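# Four arms unfold a folding crate and latch it

## Task

A collapsed folding crate rests flat on the floor. Open it up so that each of its four side walls stands upright and each of its four corner latches is engaged.

## Robot and tools

Robots: four i2rt Big YAM arms, arm1 to arm4. Each has six revolute joints, a two-finger parallel gripper and a wrist camera aimed at the fingertips. Reach is roughly 1.0 m from the joint 1 axis. Feet (base_link) in the scene frame, each facing along its own +x: arm1 x=-0.344 y=+0.564 z=+0.400 quat_wxyz=(+0.769, -0.004, +0.000, -0.639); arm2 x=-0.347 y=-0.575 z=+0.384 quat_wxyz=(+0.754, +0.000, +0.000, +0.657); arm3 x=+0.320 y=+0.573 z=+0.372 quat_wxyz=(+0.627, +0.001, -0.001, -0.779); arm4 x=+0.356 y=-0.566 z=+0.334 quat_wxyz=(+0.630, +0.000, +0.000, +0.777). So arm1 and arm3 sit on the +y side, arm2 and arm4 on the -y side.

Frame: one scene frame in metres, origin on the floor, +z up. "hand" is the point between the finger pads, about 1 cm short of the tips. The fingers point along the hand's +z axis; they open and close along its y axis. Printed hand positions can be off, more so far from the foot. hand_target is where the hand would be at the joint targets currently held.

Tool move: every key optional. arm1..arm4 each take a separate object. Inside it:
- joints: absolute targets by name. joint1_rad -2.879 to 2.879 (yaw about the foot, positive counter-clockwise seen from above, 0 = arm stretched along the foot's +x); joint2_rad 0 to 3.141 (shoulder; 0 = upper arm pointing back about level, increasing raises it then brings it forward); joint3_rad 0 to 3.019 (elbow; 0 = folded, larger opens); joint4_rad -1.692 to 1.57 (hand pitch, positive tips fingers up); joint5_rad -1.57 to 1.57 (hand sideways, positive to the arm's right); joint6_rad -2.094 to 2.094 (roll, positive clockwise viewed from behind the hand); gripper_m 0 to 0.093 metres of fingertip gap. Joints given alone run at full own speed and can swing the hand wide and hard.
- min_time_s: 0.1 to 8 s, the shortest duration for that arm's joint motions in this call; use it to slow joint moves.
- target: one absolute hand pose, 7 numbers [x, y, z, qw, qx, qy, qz], metres and unit quaternion in the scene frame, same layout as the printed hand line. The hand follows a straight line from its hand_target toward it. With target, joints may only hold gripper_m, otherwise the call is refused.
- speed: top hand speed in m/s, 0.002 to 0.5, default 0.25; rotation is capped at twice that value in rad/s. All hand paths in one call finish together and stop after 10 s even if short; no call runs past 15 s. Each step the path point is clamped to within 100 mm and 20 degrees of the measured hand, then solved by damped IK, position before orientation. Hands lag, drift and can overshoot speed, especially with the arm near straight. Paths ignore obstacles and other arms.
- cameras: list from arm1_cam_wrist, arm2_cam_wrist, arm3_cam_wrist, arm4_cam_wrist, cam_high, cam_low, or ["all"]; [] for none. Omitted: all on an empty call, none otherwise. An unknown name invalidates the call.
A move with no arm object just reports full state and images.

wait(seconds 0 to 10, cameras) lets time pass with no new command. zoom_image(camera, region [x0, y0, x1, y1] in pixels, origin top-left, at most 504 by 504) enlarges part of that camera's newest image. read_manual(section "licences") gives only licence text. finished_scene(scene = current number) ends the scene irreversibly; the crate must stay set up without help; calls after it in the same reply act in the next scene.

Results: "move" lists arms that got a motion; "as last shown" means an arm was not commanded, its statuses read "not commanded". "pictures" gives image order. Joint velocities are rad/s (gripper m/s) in joint_positions order; "within noise" means the arm is still. Joint torques are the drives' total output in N m, offset and noisy, positive toward larger angles; numbers 3 and 4 wrap at ±28. Statuses: done (hand within 1 cm and 2 degrees; joints within their tolerances); off_target (resting away, maybe still pushing); time_out (a joint ran out of time; it keeps pushing to its held target, shown by on_its_own); "joint command not followed" or "pose unreachable" (a safety check withheld the arm targets, gripper still acts); not_followed (hand target dropped, joint targets may resume when clear). If a move or wait is refused or a stop interrupts it, the rest of that reply's move, wait and finished_scene calls are skipped. The scene keeps running on the last command while you compose a reply.

Gripper: free-air readings run up to about 0.003 m wide. Squeezing a hard part, the reading lands within about 0.005 m under to 0.002 m over its width. A target just under first contact grips lightly; 0.005 m or more under gives full force (about 50 to 64 N per pad).

Care: never let two arms press hard; closing a gripper on another arm's fingers counts as a press. The collision check can be late and ignores fingers, housings and cameras. Arms keep pushing after contact. Move fast arms gently; a stretched arm may overshoot about 30 degrees. Avoid slamming the crate, hitting the floor or fixed things, dropping parts or releasing moving ones. Heat: loads, stretched poses and pushing into unreachable poses heat motors; MOTOR HOT appears near 85 °C, and at 100 °C an OVER-TEMPERATURE FAULT lets the arm fall for 30 to 60 s or more; afterwards resend keys marked limit_stop_at_motor_heat. Camera models: wrist cameras fisheye 672x504, fx about 327; cam_high pinhole fx=613.543; cam_low pinhole fx=593.896.

Each tool is called after ">>>" as a command line: name --argument value for each argument, lists and objects as JSON in quotes; but a table of rows of numbers goes row by row, as --pt "numbers of a row", without its own name.

## Session

>>> move --cameras '["all"]'

>>> zoom_image --camera "cam_high" --region '[240, 230, 430, 400]'

Scene clock: 0.00 s.
Joint torques (N m): no reading
Motor temperatures (°C): arm1=[26 28 27 23 25 23 24] | arm2=[23 24 24 24 27 26 24] | arm3=[26 24 27 23 25 23 27] | arm4=[24 26 26 29 26 24 26]
Heat: arm1: hottest joint2_rad 28 °C; arm2: hottest joint5_rad 27 °C; arm3: hottest joint3_rad 27 °C; arm4: hottest joint4_rad 29 °C.
Joint velocities: within noise
arm1.joint_positions: joint1_rad=+0.789 joint2_rad=+0.609 joint3_rad=+1.408 joint4_rad=-1.451 joint5_rad=+0.217 joint6_rad=-0.687 gripper_m=+0.09396
arm1.joint_status: not commanded
arm1.hand: x=-0.1884 y=+0.4177 z=+0.9285 quat_wxyz=(-0.292, -0.006, -0.892, +0.344) (m; scene frame)
arm1.hand_target: x=-0.1903 y=+0.4191 z=+0.9382 quat_wxyz=(-0.301, -0.007, -0.887, +0.350) (m; scene frame)
arm1.hand_status: not commanded
arm2.joint_positions: joint1_rad=-0.187 joint2_rad=+0.597 joint3_rad=+1.311 joint4_rad=-1.291 joint5_rad=+0.241 joint6_rad=-0.242 gripper_m=+0.09396
arm2.joint_status: not commanded
arm2.hand: x=-0.2311 y=-0.3617 z=+0.9012 quat_wxyz=(-0.466, +0.549, -0.680, -0.135) (m; scene frame)
arm2.hand_target: x=-0.2316 y=-0.3634 z=+0.9148 quat_wxyz=(-0.477, +0.543, -0.676, -0.142) (m; scene frame)
arm2.hand_status: not commanded
arm3.joint_positions: joint1_rad=+0.868 joint2_rad=+0.636 joint3_rad=+1.401 joint4_rad=-1.459 joint5_rad=+0.267 joint6_rad=-0.463 gripper_m=+0.09396
arm3.joint_status: not commanded
arm3.hand: x=+0.4150 y=+0.3713 z=+0.8920 quat_wxyz=(-0.249, -0.258, -0.861, +0.361) (m; scene frame)
arm3.hand_target: x=+0.4139 y=+0.3728 z=+0.9010 quat_wxyz=(-0.257, -0.258, -0.856, +0.367) (m; scene frame)
arm3.hand_status: not commanded
arm4.joint_positions: joint1_rad=-0.127 joint2_rad=+0.607 joint3_rad=+1.357 joint4_rad=-1.287 joint5_rad=+0.183 joint6_rad=-0.762 gripper_m=+0.09396
arm4.joint_status: not commanded
arm4.hand: x=+0.3687 y=-0.3251 z=+0.8718 quat_wxyz=(-0.479, +0.793, -0.351, -0.140) (m; scene frame)
arm4.hand_target: x=+0.3689 y=-0.3277 z=+0.8812 quat_wxyz=(-0.487, +0.788, -0.349, -0.145) (m; scene frame)
arm4.hand_status: not commanded
pictures: arm1_cam_wrist, arm2_cam_wrist, arm3_cam_wrist, arm4_cam_wrist, cam_high, cam_low

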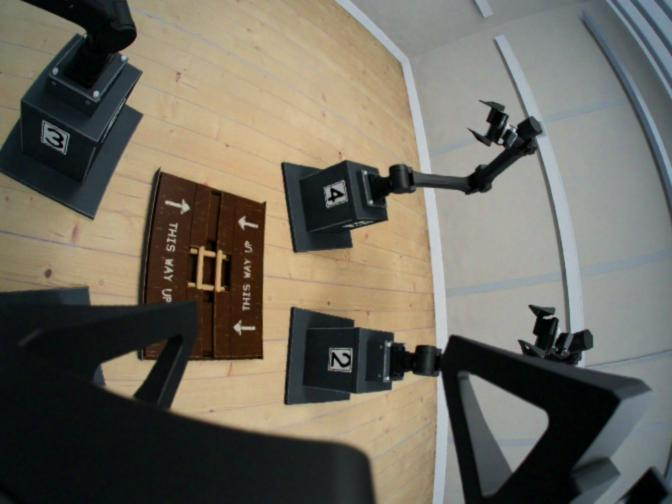

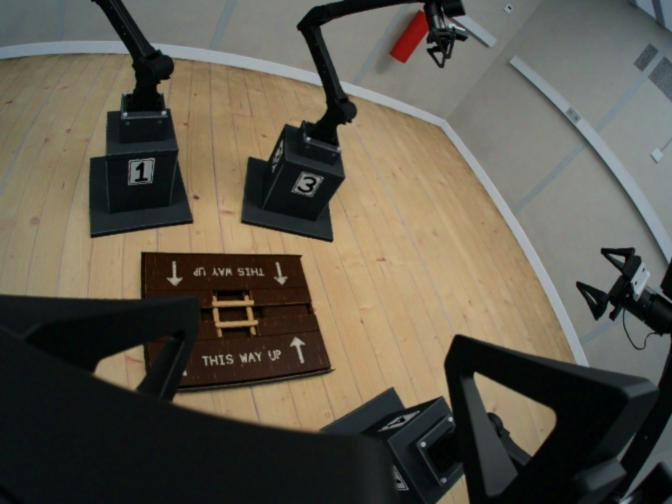

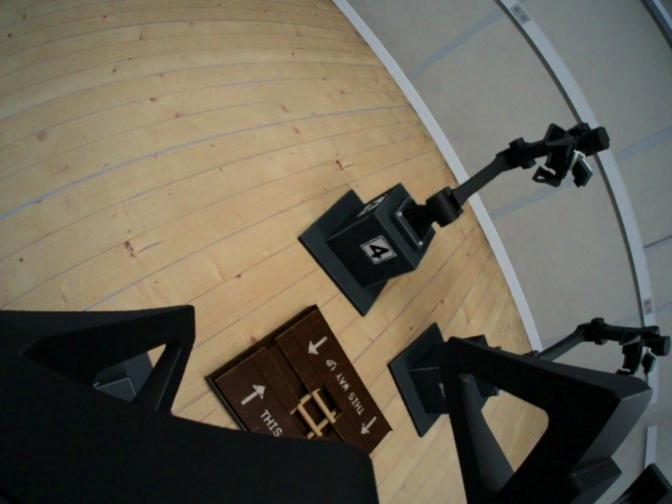

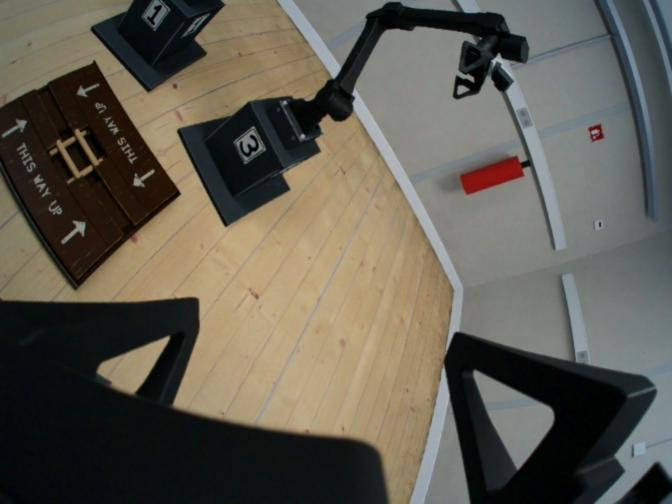

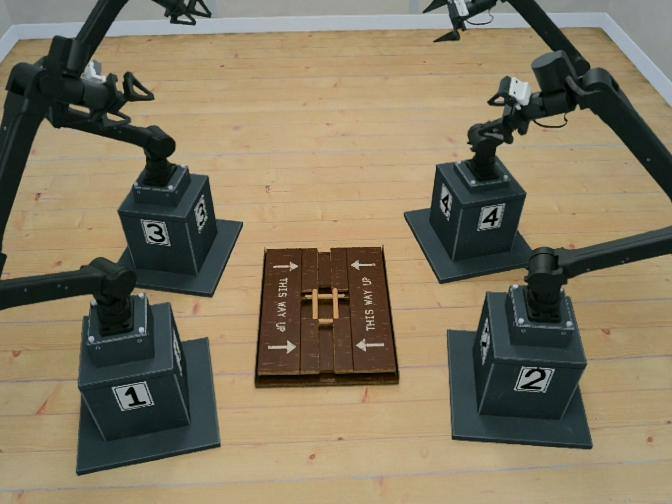

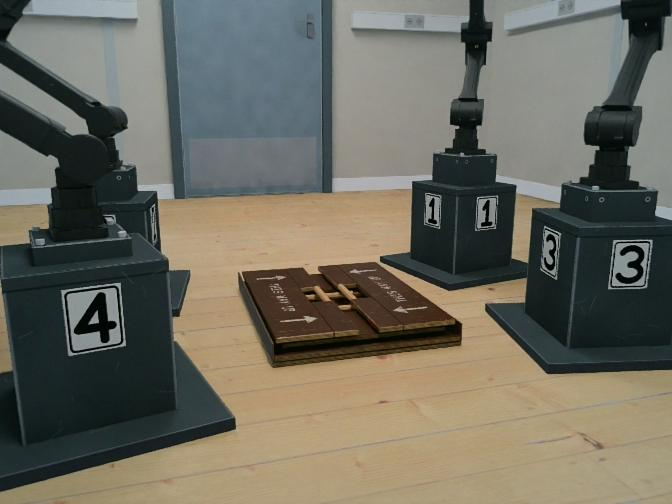

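Scaled by 2.653 from the camera's image (finer frame: 960x720).

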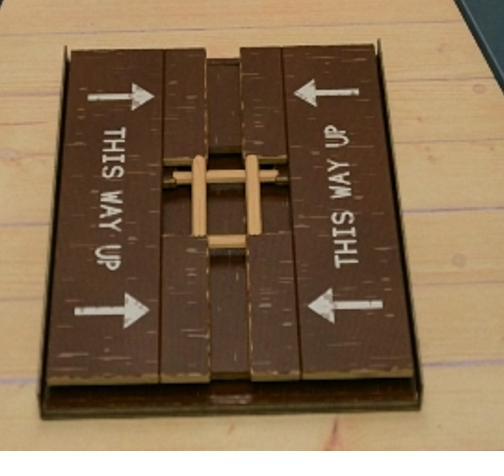

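>>> move --arm1 '{"target": [0.002, 0.027, 0.150, 0.013, 0.060, 0.998, -0.017], "speed": 0.45, "joints": {"gripper_m": 0.05}}' --arm4 '{"target": [0.03, -0.18, 0.30, -0.015, 0.9998, -0.012, -0.012], "speed": 0.45, "joints": {"gripper_m": 0.05}}' --arm2 '{"target": [-0.20, -0.22, 0.45, -0.015, 0.7157, -0.6985, -0.007], "speed": 0.45, "joints": {"gripper_m": 0.05}}' --arm3 '{"target": [0.20, 0.22, 0.45, 0, 0.702, 0.712, 0], "speed": 0.45, "joints": {"gripper_m": 0.05}}' --cameras '["arm1_cam_wrist", "arm4_cam_wrist"]'

Scene clock: 10.67 s.
Joint torques (N m): arm1=[-1.03 -25.76 7.47 0.13 0.19 0] | arm2=[-0.67 -12.63 8.68 0.66 -0.16 -0.12] | arm3=[-1.38 -8.64 9.21 0.7 0.21 0.13] | arm4=[2.08 -15.44 10.22 -0.51 -0.22 -0.09]
Motor temperatures (°C): arm1=[26 28 28 23 25 23 24] | arm2=[23 24 25 24 27 26 24] | arm3=[26 24 28 23 25 23 27] | arm4=[24 26 27 29 26 25 26]
Heat: arm1: hottest joint2_rad 28 °C; arm2: hottest joint5_rad 27 °C; arm3: hottest joint3_rad 28 °C; arm4: hottest joint4_rad 29 °C.
move: arm1 off_target; arm2 off_target; arm3 off_target; arm4 off_target
Joint velocities: within noise
arm1.joint_positions: joint1_rad=+0.402 joint2_rad=+2.559 joint3_rad=+1.669 joint4_rad=-0.677 joint5_rad=-0.010 joint6_rad=-0.869 gripper_m=+0.05007
arm1.joint_status: all done
arm1.hand: x=-0.0029 y=+0.0500 z=+0.1383 quat_wxyz=(-0.003, -0.057, -0.998, +0.002)
arm1.hand_target: x=+0.0015 y=+0.0335 z=+0.1472 quat_wxyz=(-0.009, -0.057, -0.998, +0.013)
arm1.hand_status: off_target (0.026 m and 2.1 deg from the pose sent, 0.892 m and 51.6 deg at the start)
arm2.joint_positions: joint1_rad=-0.247 joint2_rad=+1.481 joint3_rad=+0.874 joint4_rad=-1.004 joint5_rad=+0.002 joint6_rad=-0.402 gripper_m=+0.05013
arm2.joint_status: all done
arm2.hand: x=-0.2116 y=-0.2424 z=+0.4324 quat_wxyz=(+0.018, +0.713, -0.700, +0.009)
arm2.hand_target: x=-0.2015 y=-0.2227 z=+0.4492 quat_wxyz=(-0.011, +0.714, -0.700, -0.005)
arm2.hand_status: off_target (0.031 m and 4.2 deg from the pose sent, 0.474 m and 57.6 deg at the start)
arm3.joint_positions: joint1_rad=-0.106 joint2_rad=+1.443 joint3_rad=+0.886 joint4_rad=-1.077 joint5_rad=-0.001 joint6_rad=-0.335 gripper_m=+0.05013
arm3.joint_status: all done
arm3.hand: x=+0.2096 y=+0.2418 z=+0.4367 quat_wxyz=(+0.012, -0.702, -0.711, -0.029)
arm3.hand_target: x=+0.1989 y=+0.2229 z=+0.4493 quat_wxyz=(+0.002, -0.709, -0.705, -0.006)
arm3.hand_status: off_target (0.027 m and 3.6 deg from the pose sent, 0.514 m and 74.9 deg at the start)
arm4.joint_positions: joint1_rad=+0.485 joint2_rad=+1.894 joint3_rad=+1.132 joint4_rad=-0.802 joint5_rad=+0.011 joint6_rad=-0.818 gripper_m=+0.05007
arm4.joint_status: all done
arm4.hand: x=+0.0483 y=-0.1921 z=+0.2909 quat_wxyz=(-0.006, +1.000, -0.030, +0.002)
arm4.hand_target: x=+0.0362 y=-0.1820 z=+0.2986 quat_wxyz=(-0.014, +1.000, -0.019, -0.006)
arm4.hand_status: off_target (0.024 m and 2.8 deg from the pose sent, 0.680 m and 72.7 deg at the start)

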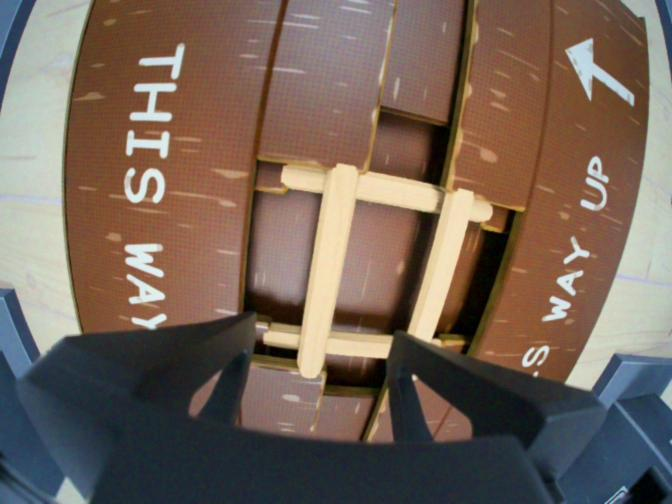

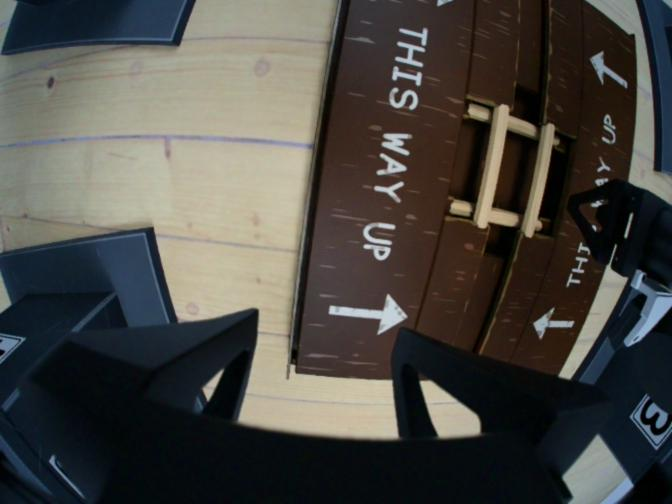

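>>> move --arm1 '{"target": [-0.005, 0.0285, 0.050, 0.013, 0.056, 0.998, -0.017], "speed": 0.2}'

>>> move --arm1 '{"joints": {"gripper_m": 0.01}}' --cameras '["arm1_cam_wrist"]'

Scene clock: 17.47 s.
Joint torques (N m): arm1=[-1.32 -26.46 6.94 0.81 0.13 -0.01] | arm2=[-0.62 -12.63 8.66 0.66 -0.16 -0.13] | arm3=[-1.26 -9.11 9.11 0.57 0.22 0.12] | arm4=[2.14 -15.5 10.24 -0.5 -0.22 -0.1]
Motor temperatures (°C): arm1=[26 29 28 23 25 23 24] | arm2=[23 25 25 24 27 26 24] | arm3=[26 25 29 23 25 23 27] | arm4=[24 26 28 29 26 25 26]
Heat: arm1: hottest joint2_rad 29 °C; arm2: hottest joint5_rad 27 °C; arm3: hottest joint3_rad 29 °C; arm4: hottest joint4_rad 29 °C.
move: arm1 off_target
Joint velocities: within noise
arm1.joint_positions: joint1_rad=+0.390 joint2_rad=+2.763 joint3_rad=+1.787 joint4_rad=-0.589 joint5_rad=-0.010 joint6_rad=-0.880 gripper_m=+0.05007
arm1.joint_status: not commanded
arm1.hand: x=-0.0111 y=+0.0475 z=+0.0440 quat_wxyz=(-0.003, -0.058, -0.998, +0.002)
arm1.hand_target: x=-0.0055 y=+0.0293 z=+0.0507 quat_wxyz=(-0.013, -0.056, -0.998, +0.017)
arm1.hand_status: off_target (0.021 m and 2.0 deg from the pose sent, 0.091 m and 2.1 deg at the start)
arm2, arm3: as last shown
arm4.joint_positions: joint1_rad=+0.482 joint2_rad=+1.894 joint3_rad=+1.132 joint4_rad=-0.802 joint5_rad=+0.011 joint6_rad=-0.818 gripper_m=+0.05007
arm4.joint_status: not commanded
arm4.hand: x=+0.0495 y=-0.1911 z=+0.2909 quat_wxyz=(-0.006, +0.999, -0.031, +0.002)
arm4.hand_target: x=+0.0374 y=-0.1811 z=+0.2986 quat_wxyz=(-0.014, +1.000, -0.020, -0.006)
arm4.hand_status: not commanded
pictures: none

Scene clock: 18.17 s.
Joint torques (N m): arm1=[-1.14 -25.99 6.78 0.61 -0.01 -0.02] | arm2=[-0.62 -12.63 8.68 0.68 -0.16 -0.13] | arm3=[-1.61 -9.17 9.13 0.54 0.21 0.16] | arm4=[2.14 -15.5 10.24 -0.51 -0.22 -0.09]
Motor temperatures (°C): arm1=[26 29 28 23 25 23 24] | arm2=[23 25 25 24 27 26 24] | arm3=[26 25 29 23 25 23 27] | arm4=[24 26 28 29 26 25 26]
Heat: arm1: hottest joint2_rad 29 °C; arm2: hottest joint5_rad 27 °C; arm3: hottest joint3_rad 29 °C; arm4: hottest joint4_rad 29 °C.
move: arm1 off_target
Joint velocities: within noise
arm1.joint_positions: joint1_rad=+0.390 joint2_rad=+2.765 joint3_rad=+1.790 joint4_rad=-0.584 joint5_rad=-0.007 joint6_rad=-0.875 gripper_m=+0.01745
arm1.joint_status: gripper_m off_target (ended at +0.01748, target +0.01000)
arm1.hand: x=-0.0104 y=+0.0454 z=+0.0438 quat_wxyz=(-0.004, -0.060, -0.998, +0.006)
arm1.hand_target: x=-0.0055 y=+0.0294 z=+0.0500 quat_wxyz=(-0.013, -0.058, -0.998, +0.017)
arm1.hand_status: not commanded
arm2, arm3, arm4: as last shown

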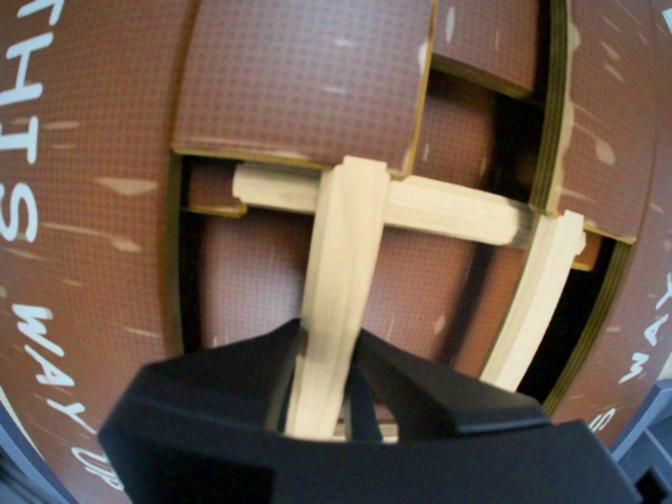

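>>> move --arm1 '{"target": [-0.002, 0.046, 0.119, 0.0068, 0.0556, 0.991, -0.1217], "speed": 0.18}'

>>> move --arm1 '{"target": [0.001, 0.088, 0.185, 0.0126, 0.0546, 0.9729, -0.2246], "speed": 0.18}'

>>> move --arm1 '{"target": [0.006, 0.151, 0.226, 0.0178, 0.0531, 0.9468, -0.3168], "speed": 0.18}'

>>> move --arm1 '{"target": [0.009, 0.193, 0.247, 0.0192, 0.0527, 0.9382, -0.3415], "speed": 0.15}' --arm4 '{"target": [-0.034, -0.007, 0.20, -0.015, 0.9998, -0.012, -0.012], "speed": 0.35}'

>>> move --arm1 '{"target": [0.012, 0.236, 0.250, 0.0201, 0.0523, 0.9321, -0.3579], "speed": 0.12}' --cameras '["cam_low", "arm4_cam_wrist", "cam_high"]'

Scene clock: 21.87 s.
Joint torques (N m): arm1=[0.79 -29.74 3.48 0.29 0.14 0.15] | arm2=[-0.67 -12.63 8.68 0.68 -0.16 -0.13] | arm3=[-1.38 -9.23 9.11 0.66 0.21 0.15] | arm4=[2.14 -15.5 10.24 -0.51 -0.22 -0.09]
Motor temperatures (°C): arm1=[26 29 29 23 25 23 25] | arm2=[23 25 26 24 27 26 24] | arm3=[26 25 29 23 25 23 27] | arm4=[24 26 28 29 26 25 26]
Heat: arm1: hottest joint2_rad 29 °C; arm2: hottest joint5_rad 27 °C; arm3: hottest joint3_rad 29 °C; arm4: hottest joint4_rad 29 °C.
move: arm1 off_target
Joint velocities: within noise
arm1.joint_positions: joint1_rad=+0.432 joint2_rad=+2.597 joint3_rad=+1.537 joint4_rad=-0.325 joint5_rad=+0.136 joint6_rad=-0.848 gripper_m=+0.01745
arm1.joint_status: not commanded
arm1.hand: x=-0.0112 y=+0.0485 z=+0.0940 quat_wxyz=(-0.002, -0.059, -0.991, +0.117)
arm1.hand_target: x=-0.0008 y=+0.0436 z=+0.1183 quat_wxyz=(-0.009, -0.058, -0.990, +0.125)
arm1.hand_status: off_target (0.027 m and 0.9 deg from the pose sent, 0.076 m and 13.3 deg at the start)
arm2, arm3, arm4: as last shown
pictures: none

Scene clock: 23.13 s.
Joint torques (N m): arm1=[0.97 -25.52 3.21 1.1 0.3 0.19] | arm2=[-0.73 -12.63 8.66 0.68 -0.16 -0.13] | arm3=[-1.9 -9.58 9.06 0.69 0.2 0.13] | arm4=[2.14 -15.5 10.24 -0.51 -0.22 -0.1]
Motor temperatures (°C): arm1=[26 29 29 23 25 23 25] | arm2=[23 25 26 24 27 26 24] | arm3=[26 25 29 23 25 23 27] | arm4=[24 26 28 29 26 25 26]
Heat: arm1: hottest joint2_rad 29 °C; arm2: hottest joint5_rad 27 °C; arm3: hottest joint3_rad 29 °C; arm4: hottest joint4_rad 29 °C.
move: arm1 off_target
Joint velocities: within noise
arm1.joint_positions: joint1_rad=+0.510 joint2_rad=+2.376 joint3_rad=+1.241 joint4_rad=-0.107 joint5_rad=+0.274 joint6_rad=-0.808 gripper_m=+0.01714
arm1.joint_status: not commanded
arm1.hand: x=-0.0102 y=+0.0863 z=+0.1695 quat_wxyz=(-0.005, -0.055, -0.975, +0.213)
arm1.hand_target: x=-0.0023 y=+0.0877 z=+0.1837 quat_wxyz=(-0.012, -0.055, -0.974, +0.219)
arm1.hand_status: off_target (0.019 m and 1.6 deg from the pose sent, 0.100 m and 12.6 deg at the start)
arm2, arm3, arm4: as last shown
pictures: none

Scene clock: 24.30 s.
Joint torques (N m): arm1=[1.67 -23.53 2.32 1.42 0.12 0.25] | arm2=[-0.62 -12.57 8.66 0.66 -0.16 -0.13] | arm3=[-1.26 -9.29 9.02 0.68 0.17 0.13] | arm4=[2.14 -15.5 10.24 -0.51 -0.22 -0.1]
Motor temperatures (°C): arm1=[26 29 29 23 25 23 25] | arm2=[23 25 26 24 27 26 24] | arm3=[26 25 29 23 25 23 27] | arm4=[24 26 28 29 26 25 26]
Heat: arm1: hottest joint2_rad 29 °C; arm2: hottest joint5_rad 27 °C; arm3: hottest joint3_rad 29 °C; arm4: hottest joint4_rad 29 °C.
move: arm1 off_target
Joint velocities: within noise
arm1.joint_positions: joint1_rad=+0.636 joint2_rad=+2.252 joint3_rad=+1.008 joint4_rad=+0.118 joint5_rad=+0.478 joint6_rad=-0.742 gripper_m=+0.01684
arm1.joint_status: not commanded
arm1.hand: x=-0.0097 y=+0.1403 z=+0.2141 quat_wxyz=(+0.002, -0.055, -0.947, +0.318)
arm1.hand_target: x=+0.0031 y=+0.1479 z=+0.2263 quat_wxyz=(-0.013, -0.052, -0.946, +0.321)
arm1.hand_status: off_target (0.022 m and 2.3 deg from the pose sent, 0.087 m and 12.4 deg at the start)
arm2, arm3, arm4: as last shown
pictures: none

Scene clock: 25.87 s.
Joint torques (N m): arm1=[2.14 -22.77 1.98 1.22 -0.07 0.31] | arm2=[-0.67 -12.63 8.65 0.66 -0.16 -0.13] | arm3=[-1.26 -9.7 9.2 0.76 0.22 0.17] | arm4=[1.96 -21.83 11.41 -0.5 -0.23 -0.09]
Motor temperatures (°C): arm1=[26 29 29 23 25 23 25] | arm2=[23 25 26 24 27 26 24] | arm3=[26 25 29 23 25 23 27] | arm4=[24 26 28 29 26 25 26]
Heat: arm1: hottest joint2_rad 29 °C; arm2: hottest joint5_rad 27 °C; arm3: hottest joint3_rad 29 °C; arm4: hottest joint4_rad 29 °C.
move: arm1 off_target; arm4 off_target
Joint velocities: within noise
arm1.joint_positions: joint1_rad=+0.718 joint2_rad=+2.191 joint3_rad=+0.910 joint4_rad=+0.147 joint5_rad=+0.551 joint6_rad=-0.670 gripper_m=+0.01687
arm1.joint_status: not commanded
arm1.hand: x=-0.0090 y=+0.1817 z=+0.2320 quat_wxyz=(+0.004, -0.057, -0.938, +0.341)
arm1.hand_target: x=+0.0086 y=+0.1914 z=+0.2471 quat_wxyz=(-0.019, -0.053, -0.938, +0.343)
arm1.hand_status: off_target (0.026 m and 2.7 deg from the pose sent, 0.065 m and 3.8 deg at the start)
arm2, arm3: as last shown
arm4.joint_positions: joint1_rad=+0.405 joint2_rad=+2.415 joint3_rad=+1.804 joint4_rad=-0.933 joint5_rad=-0.001 joint6_rad=-0.920 gripper_m=+0.05007
arm4.joint_status: not commanded
arm4.hand: x=-0.0290 y=-0.0187 z=+0.1986 quat_wxyz=(-0.010, +1.000, -0.019, -0.009)
arm4.hand_target: x=-0.0364 y=-0.0109 z=+0.1973 quat_wxyz=(-0.013, +1.000, -0.010, -0.012)
arm4.hand_status: off_target (0.013 m and 1.1 deg from the pose sent, 0.222 m and 2.9 deg at the start)
pictures: none

Scene clock: 26.90 s.
Joint torques (N m): arm1=[2.78 -20.66 2.3 1.13 -0.24 0.3] | arm2=[-0.67 -12.63 8.66 0.68 -0.16 -0.13] | arm3=[-0.5 -9.05 9.05 0.59 0.19 0.15] | arm4=[1.49 -21.89 11.43 -0.49 -0.24 -0.1]
Motor temperatures (°C): arm1=[26 29 28 23 25 23 25] | arm2=[23 25 26 24 27 26 24] | arm3=[26 25 30 23 25 23 27] | arm4=[24 26 29 29 26 25 26]
Heat: arm1: hottest joint2_rad 29 °C; arm2: hottest joint5_rad 27 °C; arm3: hottest joint3_rad 30 °C; arm4: hottest joint3_rad 29 °C.
move: arm1 off_target
Joint velocities: within noise
arm1.joint_positions: joint1_rad=+0.812 joint2_rad=+2.163 joint3_rad=+0.836 joint4_rad=+0.163 joint5_rad=+0.625 joint6_rad=-0.581 gripper_m=+0.01696
arm1.joint_status: not commanded
arm1.hand: x=-0.0087 y=+0.2241 z=+0.2384 quat_wxyz=(+0.006, -0.058, -0.931, +0.360)
arm1.hand_target: x=+0.0112 y=+0.2353 z=+0.2494 quat_wxyz=(-0.019, -0.052, -0.932, +0.358)
arm1.hand_status: off_target (0.027 m and 3.1 deg from the pose sent, 0.061 m and 3.5 deg at the start)
arm2, arm3: as last shown
arm4.joint_positions: joint1_rad=+0.402 joint2_rad=+2.415 joint3_rad=+1.804 joint4_rad=-0.933 joint5_rad=-0.001 joint6_rad=-0.920 gripper_m=+0.05007
arm4.joint_status: not commanded
arm4.hand: x=-0.0274 y=-0.0175 z=+0.1985 quat_wxyz=(-0.010, +1.000, -0.021, -0.009)
arm4.hand_target: x=-0.0347 y=-0.0097 z=+0.1973 quat_wxyz=(-0.014, +1.000, -0.011, -0.012)
arm4.hand_status: not commanded
pictures: arm4_cam_wrist, cam_high, cam_low

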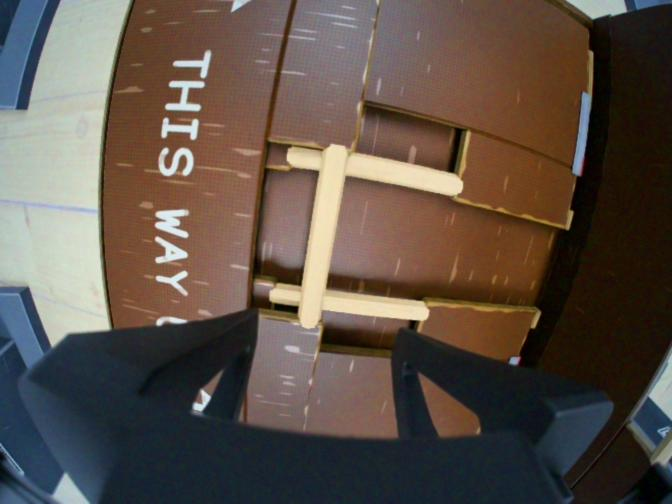

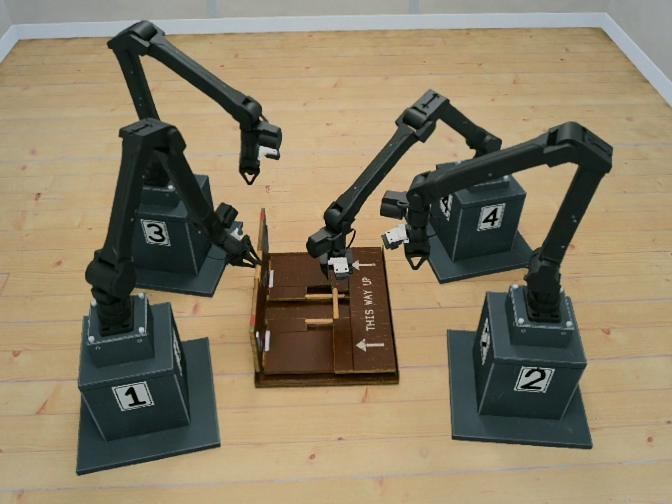

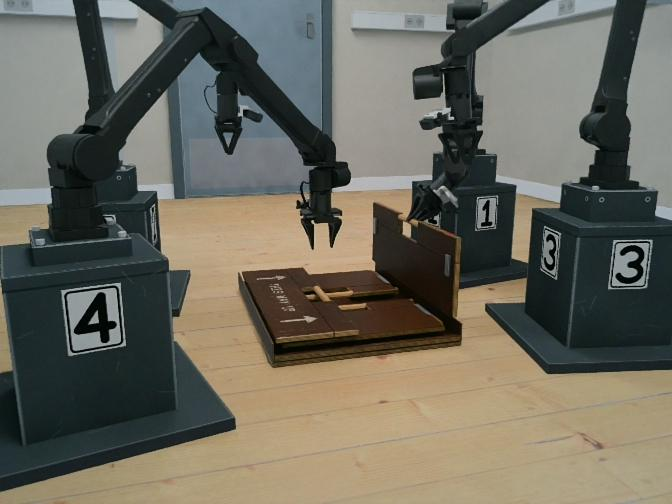

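>>> move --arm4 '{"target": [-0.032, 0.003, 0.047, -0.015, 0.9998, 0.002, -0.012], "speed": 0.2}' --cameras '["arm4_cam_wrist"]'

>>> move --arm4 '{"joints": {"gripper_m": 0.01}}'

Scene clock: 36.17 s.
Joint torques (N m): arm1=[2.78 -21.07 2.45 1.14 -0.23 0.32] | arm2=[-0.67 -12.57 8.68 0.68 -0.16 -0.13] | arm3=[-1.49 -9.58 9.11 0.66 0.18 0.14] | arm4=[1.26 -23.36 10.19 0.09 -0.21 -0.09]
Motor temperatures (°C): arm1=[26 30 28 23 26 23 25] | arm2=[23 25 27 24 27 26 24] | arm3=[26 25 30 23 25 23 27] | arm4=[24 27 29 29 26 25 26]
Heat: arm1: hottest joint2_rad 30 °C; arm2: hottest joint3_rad 27 °C; arm3: hottest joint3_rad 30 °C; arm4: hottest joint3_rad 29 °C.
move: arm4 off_target
Joint velocities: within noise
arm1: as last shown
arm2.joint_positions: joint1_rad=-0.247 joint2_rad=+1.481 joint3_rad=+0.874 joint4_rad=-1.004 joint5_rad=+0.002 joint6_rad=-0.402 gripper_m=+0.05013
arm2.joint_status: not commanded
arm2.hand: x=-0.2116 y=-0.2424 z=+0.4324 quat_wxyz=(+0.018, +0.713, -0.700, +0.009)
arm2.hand_target: x=-0.2015 y=-0.2227 z=+0.4492 quat_wxyz=(-0.011, +0.714, -0.700, -0.005)
arm2.hand_status: not commanded
arm3.joint_positions: joint1_rad=-0.106 joint2_rad=+1.443 joint3_rad=+0.886 joint4_rad=-1.077 joint5_rad=-0.001 joint6_rad=-0.335 gripper_m=+0.05013
arm3.joint_status: not commanded
arm3.hand: x=+0.2096 y=+0.2418 z=+0.4367 quat_wxyz=(+0.012, -0.702, -0.711, -0.029)
arm3.hand_target: x=+0.1989 y=+0.2229 z=+0.4493 quat_wxyz=(+0.002, -0.709, -0.705, -0.006)
arm3.hand_status: not commanded
arm4.joint_positions: joint1_rad=+0.395 joint2_rad=+2.713 joint3_rad=+1.954 joint4_rad=-0.793 joint5_rad=-0.001 joint6_rad=-0.959 gripper_m=+0.05007
arm4.joint_status: not commanded
arm4.hand: x=-0.0271 y=-0.0089 z=+0.0499 quat_wxyz=(-0.007, +1.000, -0.005, -0.006)
arm4.hand_target: x=-0.0289 y=+0.0035 z=+0.0475 quat_wxyz=(-0.016, +1.000, +0.000, -0.012)
arm4.hand_status: off_target (0.013 m and 1.3 deg from the pose sent, 0.153 m and 2.7 deg at the start)

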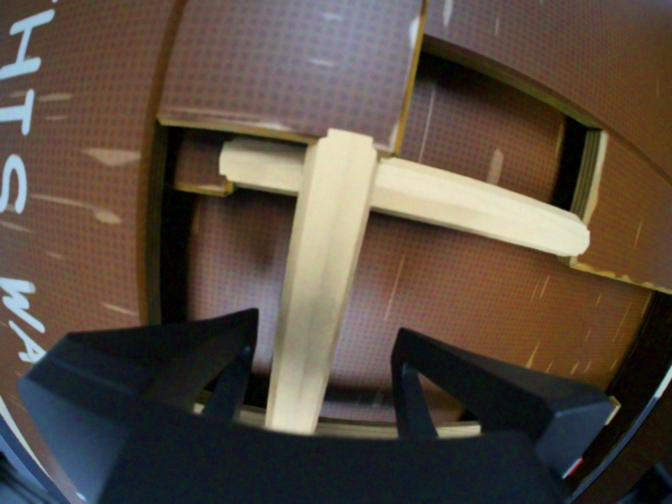

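Scene clock: 36.87 s.
Joint torques (N m): arm1=[2.84 -20.95 2.19 1.1 -0.22 0.31] | arm2=[-0.67 -12.57 8.68 0.65 -0.16 -0.13] | arm3=[-1.08 -9.35 9.18 0.49 0.17 0.14] | arm4=[1.14 -23.06 10.06 0.81 -0.05 -0.27]
Motor temperatures (°C): arm1=[26 30 28 23 26 23 25] | arm2=[23 25 27 24 27 26 24] | arm3=[26 25 30 23 25 23 27] | arm4=[24 27 29 29 26 25 26]
Heat: arm1: hottest joint2_rad 30 °C; arm2: hottest joint3_rad 27 °C; arm3: hottest joint3_rad 30 °C; arm4: hottest joint3_rad 29 °C.
move: arm4 off_target
Joint velocities: within noise
arm1, arm2, arm3: as last shown
arm4.joint_positions: joint1_rad=+0.398 joint2_rad=+2.713 joint3_rad=+1.952 joint4_rad=-0.810 joint5_rad=-0.014 joint6_rad=-0.943 gripper_m=+0.01686
arm4.joint_status: gripper_m off_target (ended at +0.01689, target +0.01000)
arm4.hand: x=-0.0278 y=-0.0154 z=+0.0495 quat_wxyz=(+0.004, +1.000, -0.011, -0.006)
arm4.hand_target: x=-0.0314 y=+0.0011 z=+0.0473 quat_wxyz=(-0.013, +1.000, +0.001, -0.015)
arm4.hand_status: not commanded
pictures: none

>>> move --arm4 '{"target": [-0.0345, -0.014, 0.119, -0.1219, 0.9925, 0.002, -0.012], "speed": 0.18}'

>>> move --arm4 '{"target": [-0.035, -0.056, 0.185, -0.2250, 0.9744, 0.002, -0.011], "speed": 0.18}'

>>> move --arm4 '{"target": [-0.039, -0.119, 0.226, -0.3173, 0.9483, 0.002, -0.010], "speed": 0.18}'

>>> move --arm4 '{"target": [-0.045, -0.161, 0.247, -0.342, 0.9397, 0.002, -0.010], "speed": 0.15}' --arm2 '{"target": [-0.10, -0.01, 0.33, -0.015, 0.7157, -0.6985, -0.007], "speed": 0.4}'

>>> move --arm4 '{"target": [-0.052, -0.224, 0.249, -0.3584, 0.9336, 0.002, -0.010], "speed": 0.15}' --arm2 '{"target": [-0.080, 0.008, 0.18, -0.015, 0.7157, -0.6985, -0.007], "speed": 0.3}' --arm3 '{"target": [0.09, 0.05, 0.34, 0, 0.702, 0.712, 0], "speed": 0.4}' --cameras '["arm2_cam_wrist", "arm3_cam_wrist", "cam_low", "cam_high"]'

Scene clock: 44.10 s.
Joint torques (N m): arm1=[2.96 -20.78 2.15 1.22 -0.26 0.29] | arm2=[-0.73 -12.57 8.68 0.65 -0.16 -0.13] | arm3=[-1.38 -9.7 9.02 0.75 0.15 0.12] | arm4=[2.43 -26.34 6.17 0.05 0.02 -0.16]
Motor temperatures (°C): arm1=[26 30 28 23 26 23 25] | arm2=[23 25 27 24 27 26 24] | arm3=[26 25 31 23 25 23 27] | arm4=[24 28 29 29 26 25 27]
Heat: arm1: hottest joint2_rad 30 °C; arm2: hottest joint3_rad 27 °C; arm3: hottest joint3_rad 31 °C; arm4: hottest joint3_rad 29 °C.
move: arm4 off_target
Joint velocities: within noise
arm1, arm2, arm3: as last shown
arm4.joint_positions: joint1_rad=+0.436 joint2_rad=+2.533 joint3_rad=+1.681 joint4_rad=-0.528 joint5_rad=+0.124 joint6_rad=-0.917 gripper_m=+0.01686
arm4.joint_status: not commanded
arm4.hand: x=-0.0283 y=-0.0175 z=+0.0959 quat_wxyz=(-0.113, +0.993, -0.011, -0.008)
arm4.hand_target: x=-0.0379 y=-0.0137 z=+0.1186 quat_wxyz=(-0.124, +0.992, +0.005, -0.014)
arm4.hand_status: off_target (0.024 m and 1.9 deg from the pose sent, 0.070 m and 14.5 deg at the start)
pictures: none

Scene clock: 45.33 s.
Joint torques (N m): arm1=[2.73 -20.37 2.33 1.24 -0.24 0.29] | arm2=[-0.67 -12.63 8.68 0.66 -0.16 -0.13] | arm3=[-1.55 -9.88 9.11 0.7 0.2 0.11] | arm4=[2.43 -23.41 5.52 0.17 0.34 -0.12]
Motor temperatures (°C): arm1=[26 31 28 23 26 23 25] | arm2=[23 25 27 24 27 26 24] | arm3=[26 25 31 23 25 23 27] | arm4=[24 28 29 29 26 25 27]
Heat: arm1: hottest joint2_rad 31 °C; arm2: hottest joint3_rad 27 °C; arm3: hottest joint3_rad 31 °C; arm4: hottest joint3_rad 29 °C.
move: arm4 off_target
Joint velocities: within noise
arm1, arm2, arm3: as last shown
arm4.joint_positions: joint1_rad=+0.507 joint2_rad=+2.306 joint3_rad=+1.386 joint4_rad=-0.298 joint5_rad=+0.270 joint6_rad=-0.875 gripper_m=+0.01642
arm4.joint_status: not commanded
arm4.hand: x=-0.0288 y=-0.0510 z=+0.1696 quat_wxyz=(-0.219, +0.976, -0.015, -0.012)
arm4.hand_target: x=-0.0319 y=-0.0536 z=+0.1843 quat_wxyz=(-0.224, +0.974, +0.000, -0.009)
arm4.hand_status: off_target (0.017 m and 2.1 deg from the pose sent, 0.097 m and 13.1 deg at the start)
pictures: none

Scene clock: 46.47 s.
Joint torques (N m): arm1=[2.67 -20.89 2.09 1.09 -0.31 0.29] | arm2=[-0.67 -12.57 8.65 0.66 -0.16 -0.13] | arm3=[-1.49 -9.35 9.16 0.51 0.21 0.14] | arm4=[3.37 -20.72 4.82 0.47 0.01 -0.05]
Motor temperatures (°C): arm1=[26 31 28 23 26 23 25] | arm2=[23 25 27 24 27 26 24] | arm3=[26 25 31 23 25 23 27] | arm4=[24 28 29 29 26 25 27]
Heat: arm1: hottest joint2_rad 31 °C; arm2: hottest joint3_rad 27 °C; arm3: hottest joint3_rad 31 °C; arm4: hottest joint3_rad 29 °C.
move: arm4 off_target
Joint velocities: within noise
arm1, arm2, arm3: as last shown
arm4.joint_positions: joint1_rad=+0.620 joint2_rad=+2.153 joint3_rad=+1.145 joint4_rad=-0.089 joint5_rad=+0.463 joint6_rad=-0.821 gripper_m=+0.01614
arm4.joint_status: not commanded
arm4.hand: x=-0.0299 y=-0.1057 z=+0.2167 quat_wxyz=(-0.320, +0.947, -0.017, -0.005)
arm4.hand_target: x=-0.0374 y=-0.1162 z=+0.2267 quat_wxyz=(-0.320, +0.948, +0.001, -0.008)
arm4.hand_status: off_target (0.019 m and 2.3 deg from the pose sent, 0.089 m and 11.9 deg at the start)
pictures: none

Scene clock: 48.03 s.
Joint torques (N m): arm1=[2.96 -21.25 2.25 1.07 -0.25 0.33] | arm2=[-0.85 -22.36 8.61 -0.02 -0.16 -0.13] | arm3=[-1.55 -9.11 9.18 0.7 0.21 0.15] | arm4=[4.37 -20.48 4.77 0.14 -0.11 0.04]
Motor temperatures (°C): arm1=[26 31 28 23 26 23 25] | arm2=[23 25 27 24 27 26 24] | arm3=[26 25 31 23 25 23 27] | arm4=[24 28 29 29 26 25 27]
Heat: arm1: hottest joint2_rad 31 °C; arm2: hottest joint3_rad 27 °C; arm3: hottest joint3_rad 31 °C; arm4: hottest joint3_rad 29 °C.
move: arm2 off_target; arm4 off_target
Joint velocities: within noise
arm1, arm3: as last shown
arm2.joint_positions: joint1_rad=-0.272 joint2_rad=+2.170 joint3_rad=+1.533 joint4_rad=-0.935 joint5_rad=+0.000 joint6_rad=-0.426 gripper_m=+0.05013
arm2.joint_status: not commanded
arm2.hand: x=-0.1087 y=-0.0260 z=+0.3145 quat_wxyz=(+0.000, +0.714, -0.701, +0.000)
arm2.hand_target: x=-0.0976 y=-0.0123 z=+0.3282 quat_wxyz=(-0.015, +0.713, -0.701, -0.007)
arm2.hand_status: off_target (0.024 m and 1.9 deg from the pose sent, 0.277 m and 4.2 deg at the start)
arm4.joint_positions: joint1_rad=+0.692 joint2_rad=+2.093 joint3_rad=+1.053 joint4_rad=-0.063 joint5_rad=+0.542 joint6_rad=-0.763 gripper_m=+0.01620
arm4.joint_status: not commanded
arm4.hand: x=-0.0297 y=-0.1451 z=+0.2309 quat_wxyz=(-0.343, +0.939, -0.019, +0.002)
arm4.hand_target: x=-0.0434 y=-0.1599 z=+0.2455 quat_wxyz=(-0.343, +0.939, +0.002, -0.008)
arm4.hand_status: off_target (0.027 m and 2.8 deg from the pose sent, 0.065 m and 3.5 deg at the start)
pictures: none

Scene clock: 49.53 s.
Joint torques (N m): arm1=[3.02 -21.36 2.36 1.25 -0.27 0.28] | arm2=[-0.5 -25.05 7.2 0.62 -0.17 -0.12] | arm3=[-1.03 -15.44 8.94 -0.21 0.15 0.03] | arm4=[7.18 -19.55 3.7 0.05 0.02 0.29]
Motor temperatures (°C): arm1=[26 31 28 23 26 23 25] | arm2=[23 26 27 24 27 26 24] | arm3=[26 25 31 23 25 23 27] | arm4=[24 28 29 29 26 25 27]
Heat: arm1: hottest joint2_rad 31 °C; arm2: hottest joint3_rad 27 °C; arm3: hottest joint3_rad 31 °C; arm4: hottest joint3_rad 29 °C.
move: arm2 off_target; arm3 off_target; arm4 off_target
Joint velocities: within noise
arm1: as last shown
arm2.joint_positions: joint1_rad=-0.278 joint2_rad=+2.483 joint3_rad=+1.653 joint4_rad=-0.766 joint5_rad=-0.001 joint6_rad=-0.446 gripper_m=+0.05013
arm2.joint_status: not commanded
arm2.hand: x=-0.0990 y=-0.0126 z=+0.1635 quat_wxyz=(+0.012, +0.718, -0.696, +0.004)
arm2.hand_target: x=-0.0838 y=+0.0077 z=+0.1812 quat_wxyz=(-0.015, +0.718, -0.696, -0.007)
arm2.hand_status: off_target (0.033 m and 3.3 deg from the pose sent, 0.142 m and 1.9 deg at the start)
arm3.joint_positions: joint1_rad=-0.192 joint2_rad=+2.032 joint3_rad=+1.397 joint4_rad=-0.948 joint5_rad=+0.000 joint6_rad=-0.421 gripper_m=+0.05013
arm3.joint_status: not commanded
arm3.hand: x=+0.1000 y=+0.0634 z=+0.3358 quat_wxyz=(+0.001, -0.702, -0.712, -0.006)
arm3.hand_target: x=+0.0900 y=+0.0517 z=+0.3383 quat_wxyz=(-0.001, -0.702, -0.712, +0.000)
arm3.hand_status: off_target (0.017 m and 0.8 deg from the pose sent, 0.246 m and 3.6 deg at the start)
arm4.joint_positions: joint1_rad=+0.780 joint2_rad=+2.053 joint3_rad=+0.975 joint4_rad=-0.052 joint5_rad=+0.617 joint6_rad=-0.679 gripper_m=+0.01626
arm4.joint_status: not commanded
arm4.hand: x=-0.0312 y=-0.1896 z=+0.2371 quat_wxyz=(-0.362, +0.932, -0.022, +0.007)
arm4.hand_target: x=-0.0518 y=-0.2210 z=+0.2487 quat_wxyz=(-0.360, +0.933, +0.005, -0.010)
arm4.hand_status: off_target (0.042 m and 3.4 deg from the pose sent, 0.084 m and 3.4 deg at the start)
pictures: arm2_cam_wrist, arm3_cam_wrist, cam_high, cam_low

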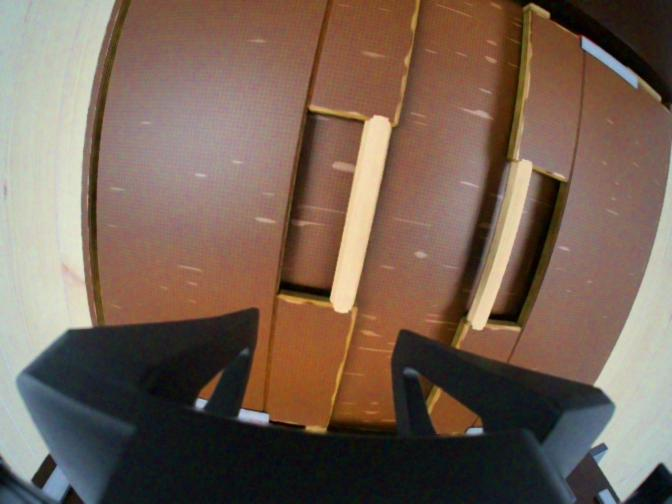

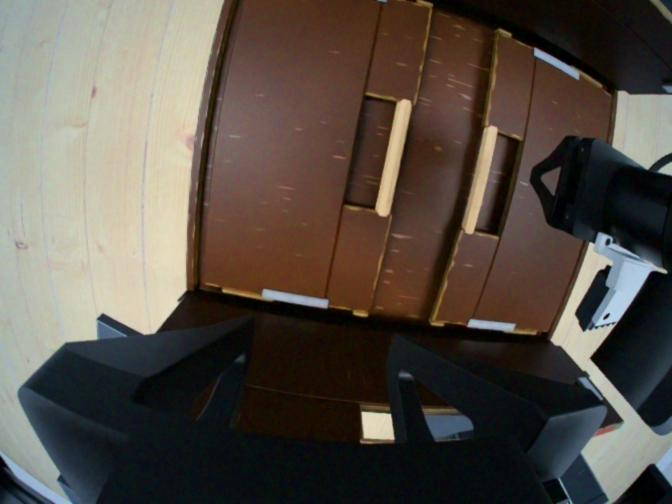

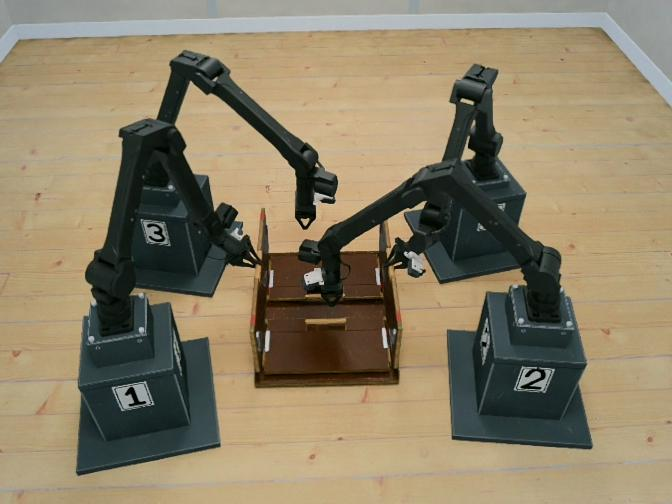

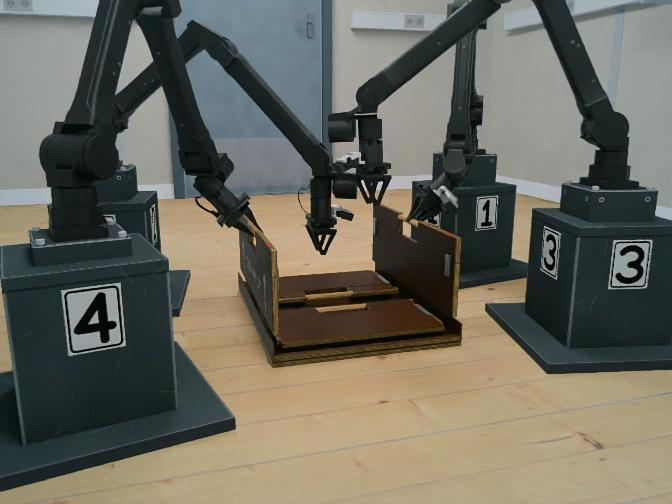

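>>> move --arm2 '{"target": [-0.067, 0.0275, 0.0515, -0.018, 0.7157, -0.6985, -0.008], "speed": 0.2}' --arm4 '{"target": [-0.052, -0.234, 0.247, -0.3584, 0.9336, 0.002, -0.010], "speed": 0.1}' --cameras '["arm2_cam_wrist"]'

>>> move --arm2 '{"joints": {"gripper_m": 0.008}}' --cameras '["arm2_cam_wrist"]'

Scene clock: 64.03 s.
Joint torques (N m): arm1=[3.25 -20.89 2.24 1.07 -0.26 0.32] | arm2=[-0.73 -26.29 6.86 0.4 -0.15 -0.13] | arm3=[-1.49 -15.21 8.94 -0.12 0.12 -0.04] | arm4=[8.29 -19.55 2.8 -0.09 0.02 0.55]
Motor temperatures (°C): arm1=[26 31 28 23 26 23 26] | arm2=[23 28 27 24 27 26 24] | arm3=[26 25 31 23 25 23 27] | arm4=[24 29 28 29 26 25 27]
Heat: arm1: hottest joint2_rad 31 °C; arm2: hottest joint2_rad 28 °C; arm3: hottest joint3_rad 31 °C; arm4: hottest joint2_rad 29 °C.
move: arm2 off_target; arm4 off_target
Joint velocities: within noise
arm1.joint_positions: joint1_rad=+0.812 joint2_rad=+2.163 joint3_rad=+0.836 joint4_rad=+0.163 joint5_rad=+0.625 joint6_rad=-0.581 gripper_m=+0.01696
arm1.joint_status: not commanded
arm1.hand: x=-0.0087 y=+0.2241 z=+0.2384 quat_wxyz=(+0.006, -0.058, -0.931, +0.360)
arm1.hand_target: x=+0.0112 y=+0.2353 z=+0.2494 quat_wxyz=(-0.019, -0.052, -0.932, +0.358)
arm1.hand_status: not commanded
arm2.joint_positions: joint1_rad=-0.296 joint2_rad=+2.789 joint3_rad=+1.901 joint4_rad=-0.688 joint5_rad=-0.001 joint6_rad=-0.449 gripper_m=+0.05013
arm2.joint_status: not commanded
arm2.hand: x=-0.0777 y=+0.0063 z=+0.0376 quat_wxyz=(+0.002, +0.713, -0.701, +0.001)
arm2.hand_target: x=-0.0635 y=+0.0245 z=+0.0518 quat_wxyz=(-0.018, +0.713, -0.701, -0.008)
arm2.hand_status: off_target (0.028 m and 2.5 deg from the pose sent, 0.123 m and 3.7 deg at the start)
arm3: as last shown
arm4.joint_positions: joint1_rad=+0.781 joint2_rad=+2.053 joint3_rad=+0.972 joint4_rad=-0.045 joint5_rad=+0.620 joint6_rad=-0.677 gripper_m=+0.01626
arm4.joint_status: not commanded
arm4.hand: x=-0.0313 y=-0.1900 z=+0.2373 quat_wxyz=(-0.364, +0.931, -0.023, +0.005)
arm4.hand_target: x=-0.0515 y=-0.2308 z=+0.2453 quat_wxyz=(-0.359, +0.933, +0.003, -0.013)
arm4.hand_status: off_target (0.050 m and 3.4 deg from the pose sent, 0.050 m and 3.4 deg at the start)

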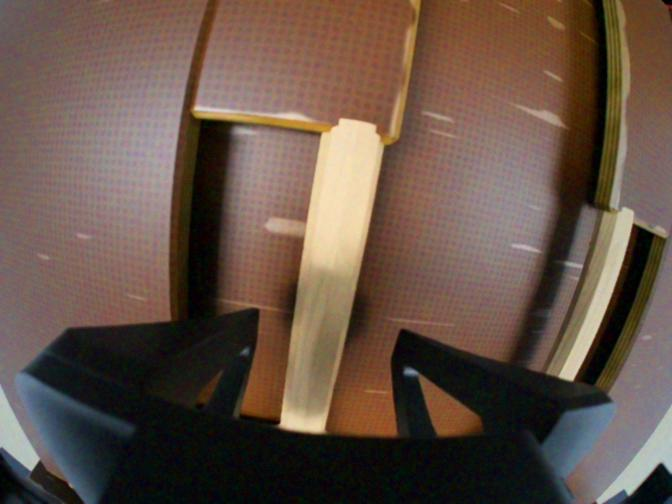

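Scene clock: 64.77 s.
Joint torques (N m): arm1=[3.08 -21.25 2.3 1.07 -0.25 0.29] | arm2=[-0.85 -26.05 6.89 0.49 0.11 -0.12] | arm3=[-1.26 -15.21 8.95 -0.14 0.09 -0.01] | arm4=[8.35 -19.55 2.78 -0.08 0.03 0.55]
Motor temperatures (°C): arm1=[26 31 28 23 26 23 26] | arm2=[23 28 27 24 27 26 24] | arm3=[26 25 31 23 25 23 27] | arm4=[24 29 28 29 26 25 27]
Heat: arm1: hottest joint2_rad 31 °C; arm2: hottest joint2_rad 28 °C; arm3: hottest joint3_rad 31 °C; arm4: hottest joint2_rad 29 °C.
move: arm2 off_target
Joint velocities: within noise
arm1, arm3, arm4: as last shown
arm2.joint_positions: joint1_rad=-0.295 joint2_rad=+2.789 joint3_rad=+1.901 joint4_rad=-0.691 joint5_rad=-0.015 joint6_rad=-0.457 gripper_m=+0.01648
arm2.joint_status: gripper_m off_target (ended at +0.01651, target +0.00800)
arm2.hand: x=-0.0811 y=+0.0071 z=+0.0376 quat_wxyz=(+0.006, +0.716, -0.698, -0.005)
arm2.hand_target: x=-0.0657 y=+0.0253 z=+0.0518 quat_wxyz=(-0.017, +0.716, -0.698, -0.011)
arm2.hand_status: not commanded

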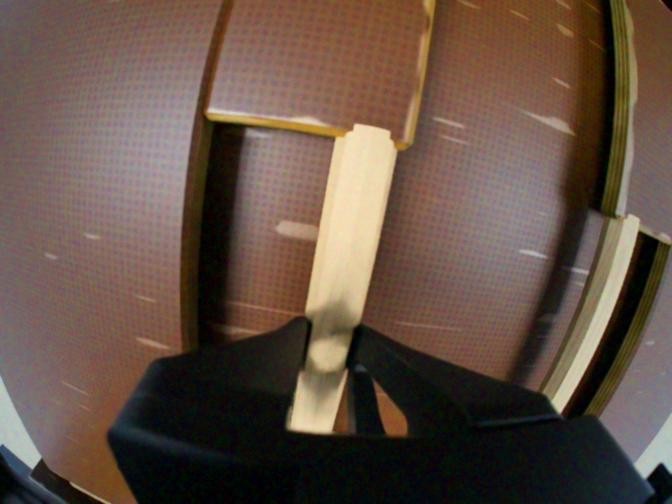

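>>> move --arm2 '{"target": [-0.095, 0.024, 0.162, -0.0669, 0.7124, -0.6953, 0.0686], "speed": 0.18}' --arm4 '{"target": [-0.052, -0.212, 0.247, -0.3584, 0.9336, 0.002, -0.010], "speed": 0.1}'

>>> move --arm2 '{"target": [-0.143, 0.022, 0.230, -0.1032, 0.7078, -0.6908, 0.1058], "speed": 0.18}' --arm3 '{"target": [0.021, -0.012, 0.10, 0, 0.702, 0.712, 0.002], "speed": 0.35}' --cameras '["arm3_cam_wrist", "arm2_cam_wrist"]'

Scene clock: 70.20 s.
Joint torques (N m): arm1=[3.49 -20.95 2.37 1.13 -0.25 0.32] | arm2=[0.85 -30.86 4.49 -0.87 -0.27 0.06] | arm3=[-1.03 -15.79 8.96 -0.18 0.14 0] | arm4=[5.66 -18.55 5.16 -0.13 -0.14 0.14]
Motor temperatures (°C): arm1=[26 32 28 23 26 23 26] | arm2=[23 28 27 24 27 26 25] | arm3=[26 25 32 23 25 23 27] | arm4=[24 29 28 29 26 25 27]
Heat: arm1: hottest joint2_rad 32 °C; arm2: hottest joint2_rad 28 °C; arm3: hottest joint3_rad 32 °C; arm4: hottest joint2_rad 29 °C.
move: arm2 off_target; arm4 off_target
Joint velocities: within noise
arm1, arm3: as last shown
arm2.joint_positions: joint1_rad=-0.217 joint2_rad=+2.599 joint3_rad=+1.719 joint4_rad=-0.656 joint5_rad=+0.197 joint6_rad=-0.388 gripper_m=+0.01648
arm2.joint_status: not commanded
arm2.hand: x=-0.0954 y=+0.0071 z=+0.1133 quat_wxyz=(-0.056, +0.715, -0.692, +0.083)
arm2.hand_target: x=-0.0962 y=+0.0278 z=+0.1592 quat_wxyz=(-0.073, +0.714, -0.693, +0.071)
arm2.hand_status: off_target (0.052 m and 2.1 deg from the pose sent, 0.126 m and 11.9 deg at the start)
arm4.joint_positions: joint1_rad=+0.780 joint2_rad=+2.053 joint3_rad=+0.972 joint4_rad=-0.045 joint5_rad=+0.618 joint6_rad=-0.677 gripper_m=+0.01626
arm4.joint_status: not commanded
arm4.hand: x=-0.0309 y=-0.1895 z=+0.2371 quat_wxyz=(-0.364, +0.931, -0.024, +0.005)
arm4.hand_target: x=-0.0503 y=-0.2106 z=+0.2467 quat_wxyz=(-0.360, +0.933, +0.001, -0.008)
arm4.hand_status: off_target (0.032 m and 3.5 deg from the pose sent, 0.032 m and 3.4 deg at the start)
pictures: none

Scene clock: 71.90 s.
Joint torques (N m): arm1=[2.9 -21.48 2.22 1.1 -0.31 0.31] | arm2=[0.79 -29.63 4.77 -0.9 -0.08 0.12] | arm3=[-0.97 -19.6 7.66 -0.14 0.06 -0.03] | arm4=[5.66 -18.55 5.16 -0.14 -0.15 0.14]
Motor temperatures (°C): arm1=[26 32 28 23 26 23 26] | arm2=[23 28 27 24 27 26 25] | arm3=[26 26 32 23 25 23 27] | arm4=[24 29 28 29 26 25 27]
Heat: arm1: hottest joint2_rad 32 °C; arm2: hottest joint2_rad 28 °C; arm3: hottest joint3_rad 32 °C; arm4: hottest joint2_rad 29 °C.
move: arm2 off_target; arm3 off_target
Joint velocities: within noise
arm1, arm4: as last shown
arm2.joint_positions: joint1_rad=-0.124 joint2_rad=+2.430 joint3_rad=+1.587 joint4_rad=-0.689 joint5_rad=+0.293 joint6_rad=-0.300 gripper_m=+0.01631
arm2.joint_status: not commanded
arm2.hand: x=-0.1386 y=+0.0071 z=+0.1850 quat_wxyz=(-0.087, +0.711, -0.687, +0.119)
arm2.hand_target: x=-0.1421 y=+0.0220 z=+0.2278 quat_wxyz=(-0.103, +0.709, -0.690, +0.107)
arm2.hand_status: off_target (0.048 m and 2.4 deg from the pose sent, 0.127 m and 6.1 deg at the start)
arm3.joint_positions: joint1_rad=-0.251 joint2_rad=+2.628 joint3_rad=+1.822 joint4_rad=-0.770 joint5_rad=+0.000 joint6_rad=-0.479 gripper_m=+0.05013
arm3.joint_status: not commanded
arm3.hand: x=+0.0290 y=-0.0048 z=+0.1041 quat_wxyz=(+0.000, -0.703, -0.711, -0.004)
arm3.hand_target: x=+0.0218 y=-0.0091 z=+0.0990 quat_wxyz=(+0.000, -0.702, -0.712, -0.002)
arm3.hand_status: off_target (0.011 m and 0.2 deg from the pose sent, 0.260 m and 0.5 deg at the start)
pictures: arm2_cam_wrist, arm3_cam_wrist

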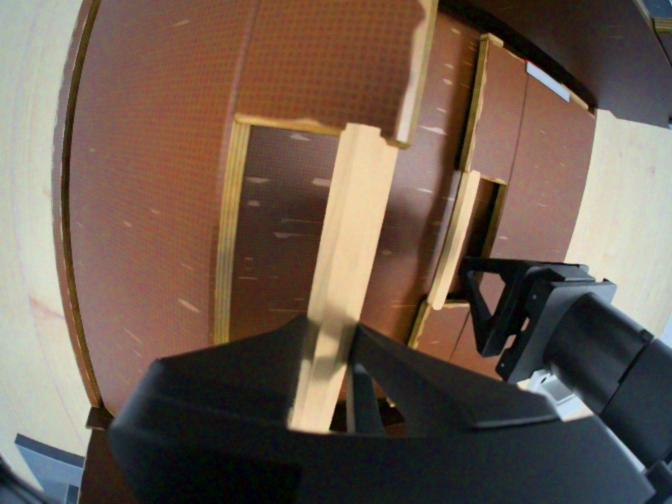

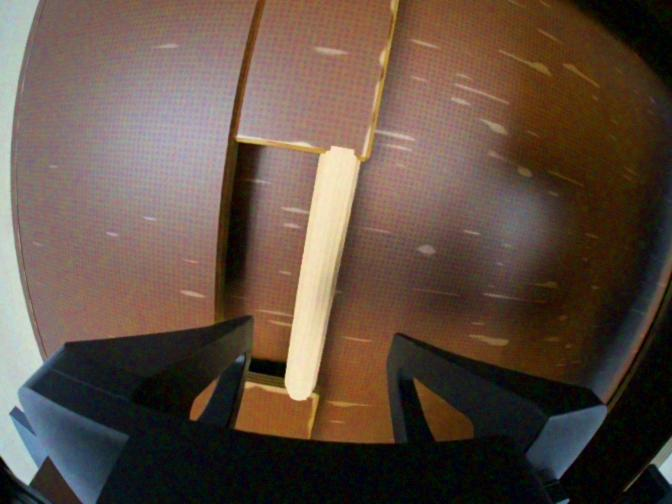

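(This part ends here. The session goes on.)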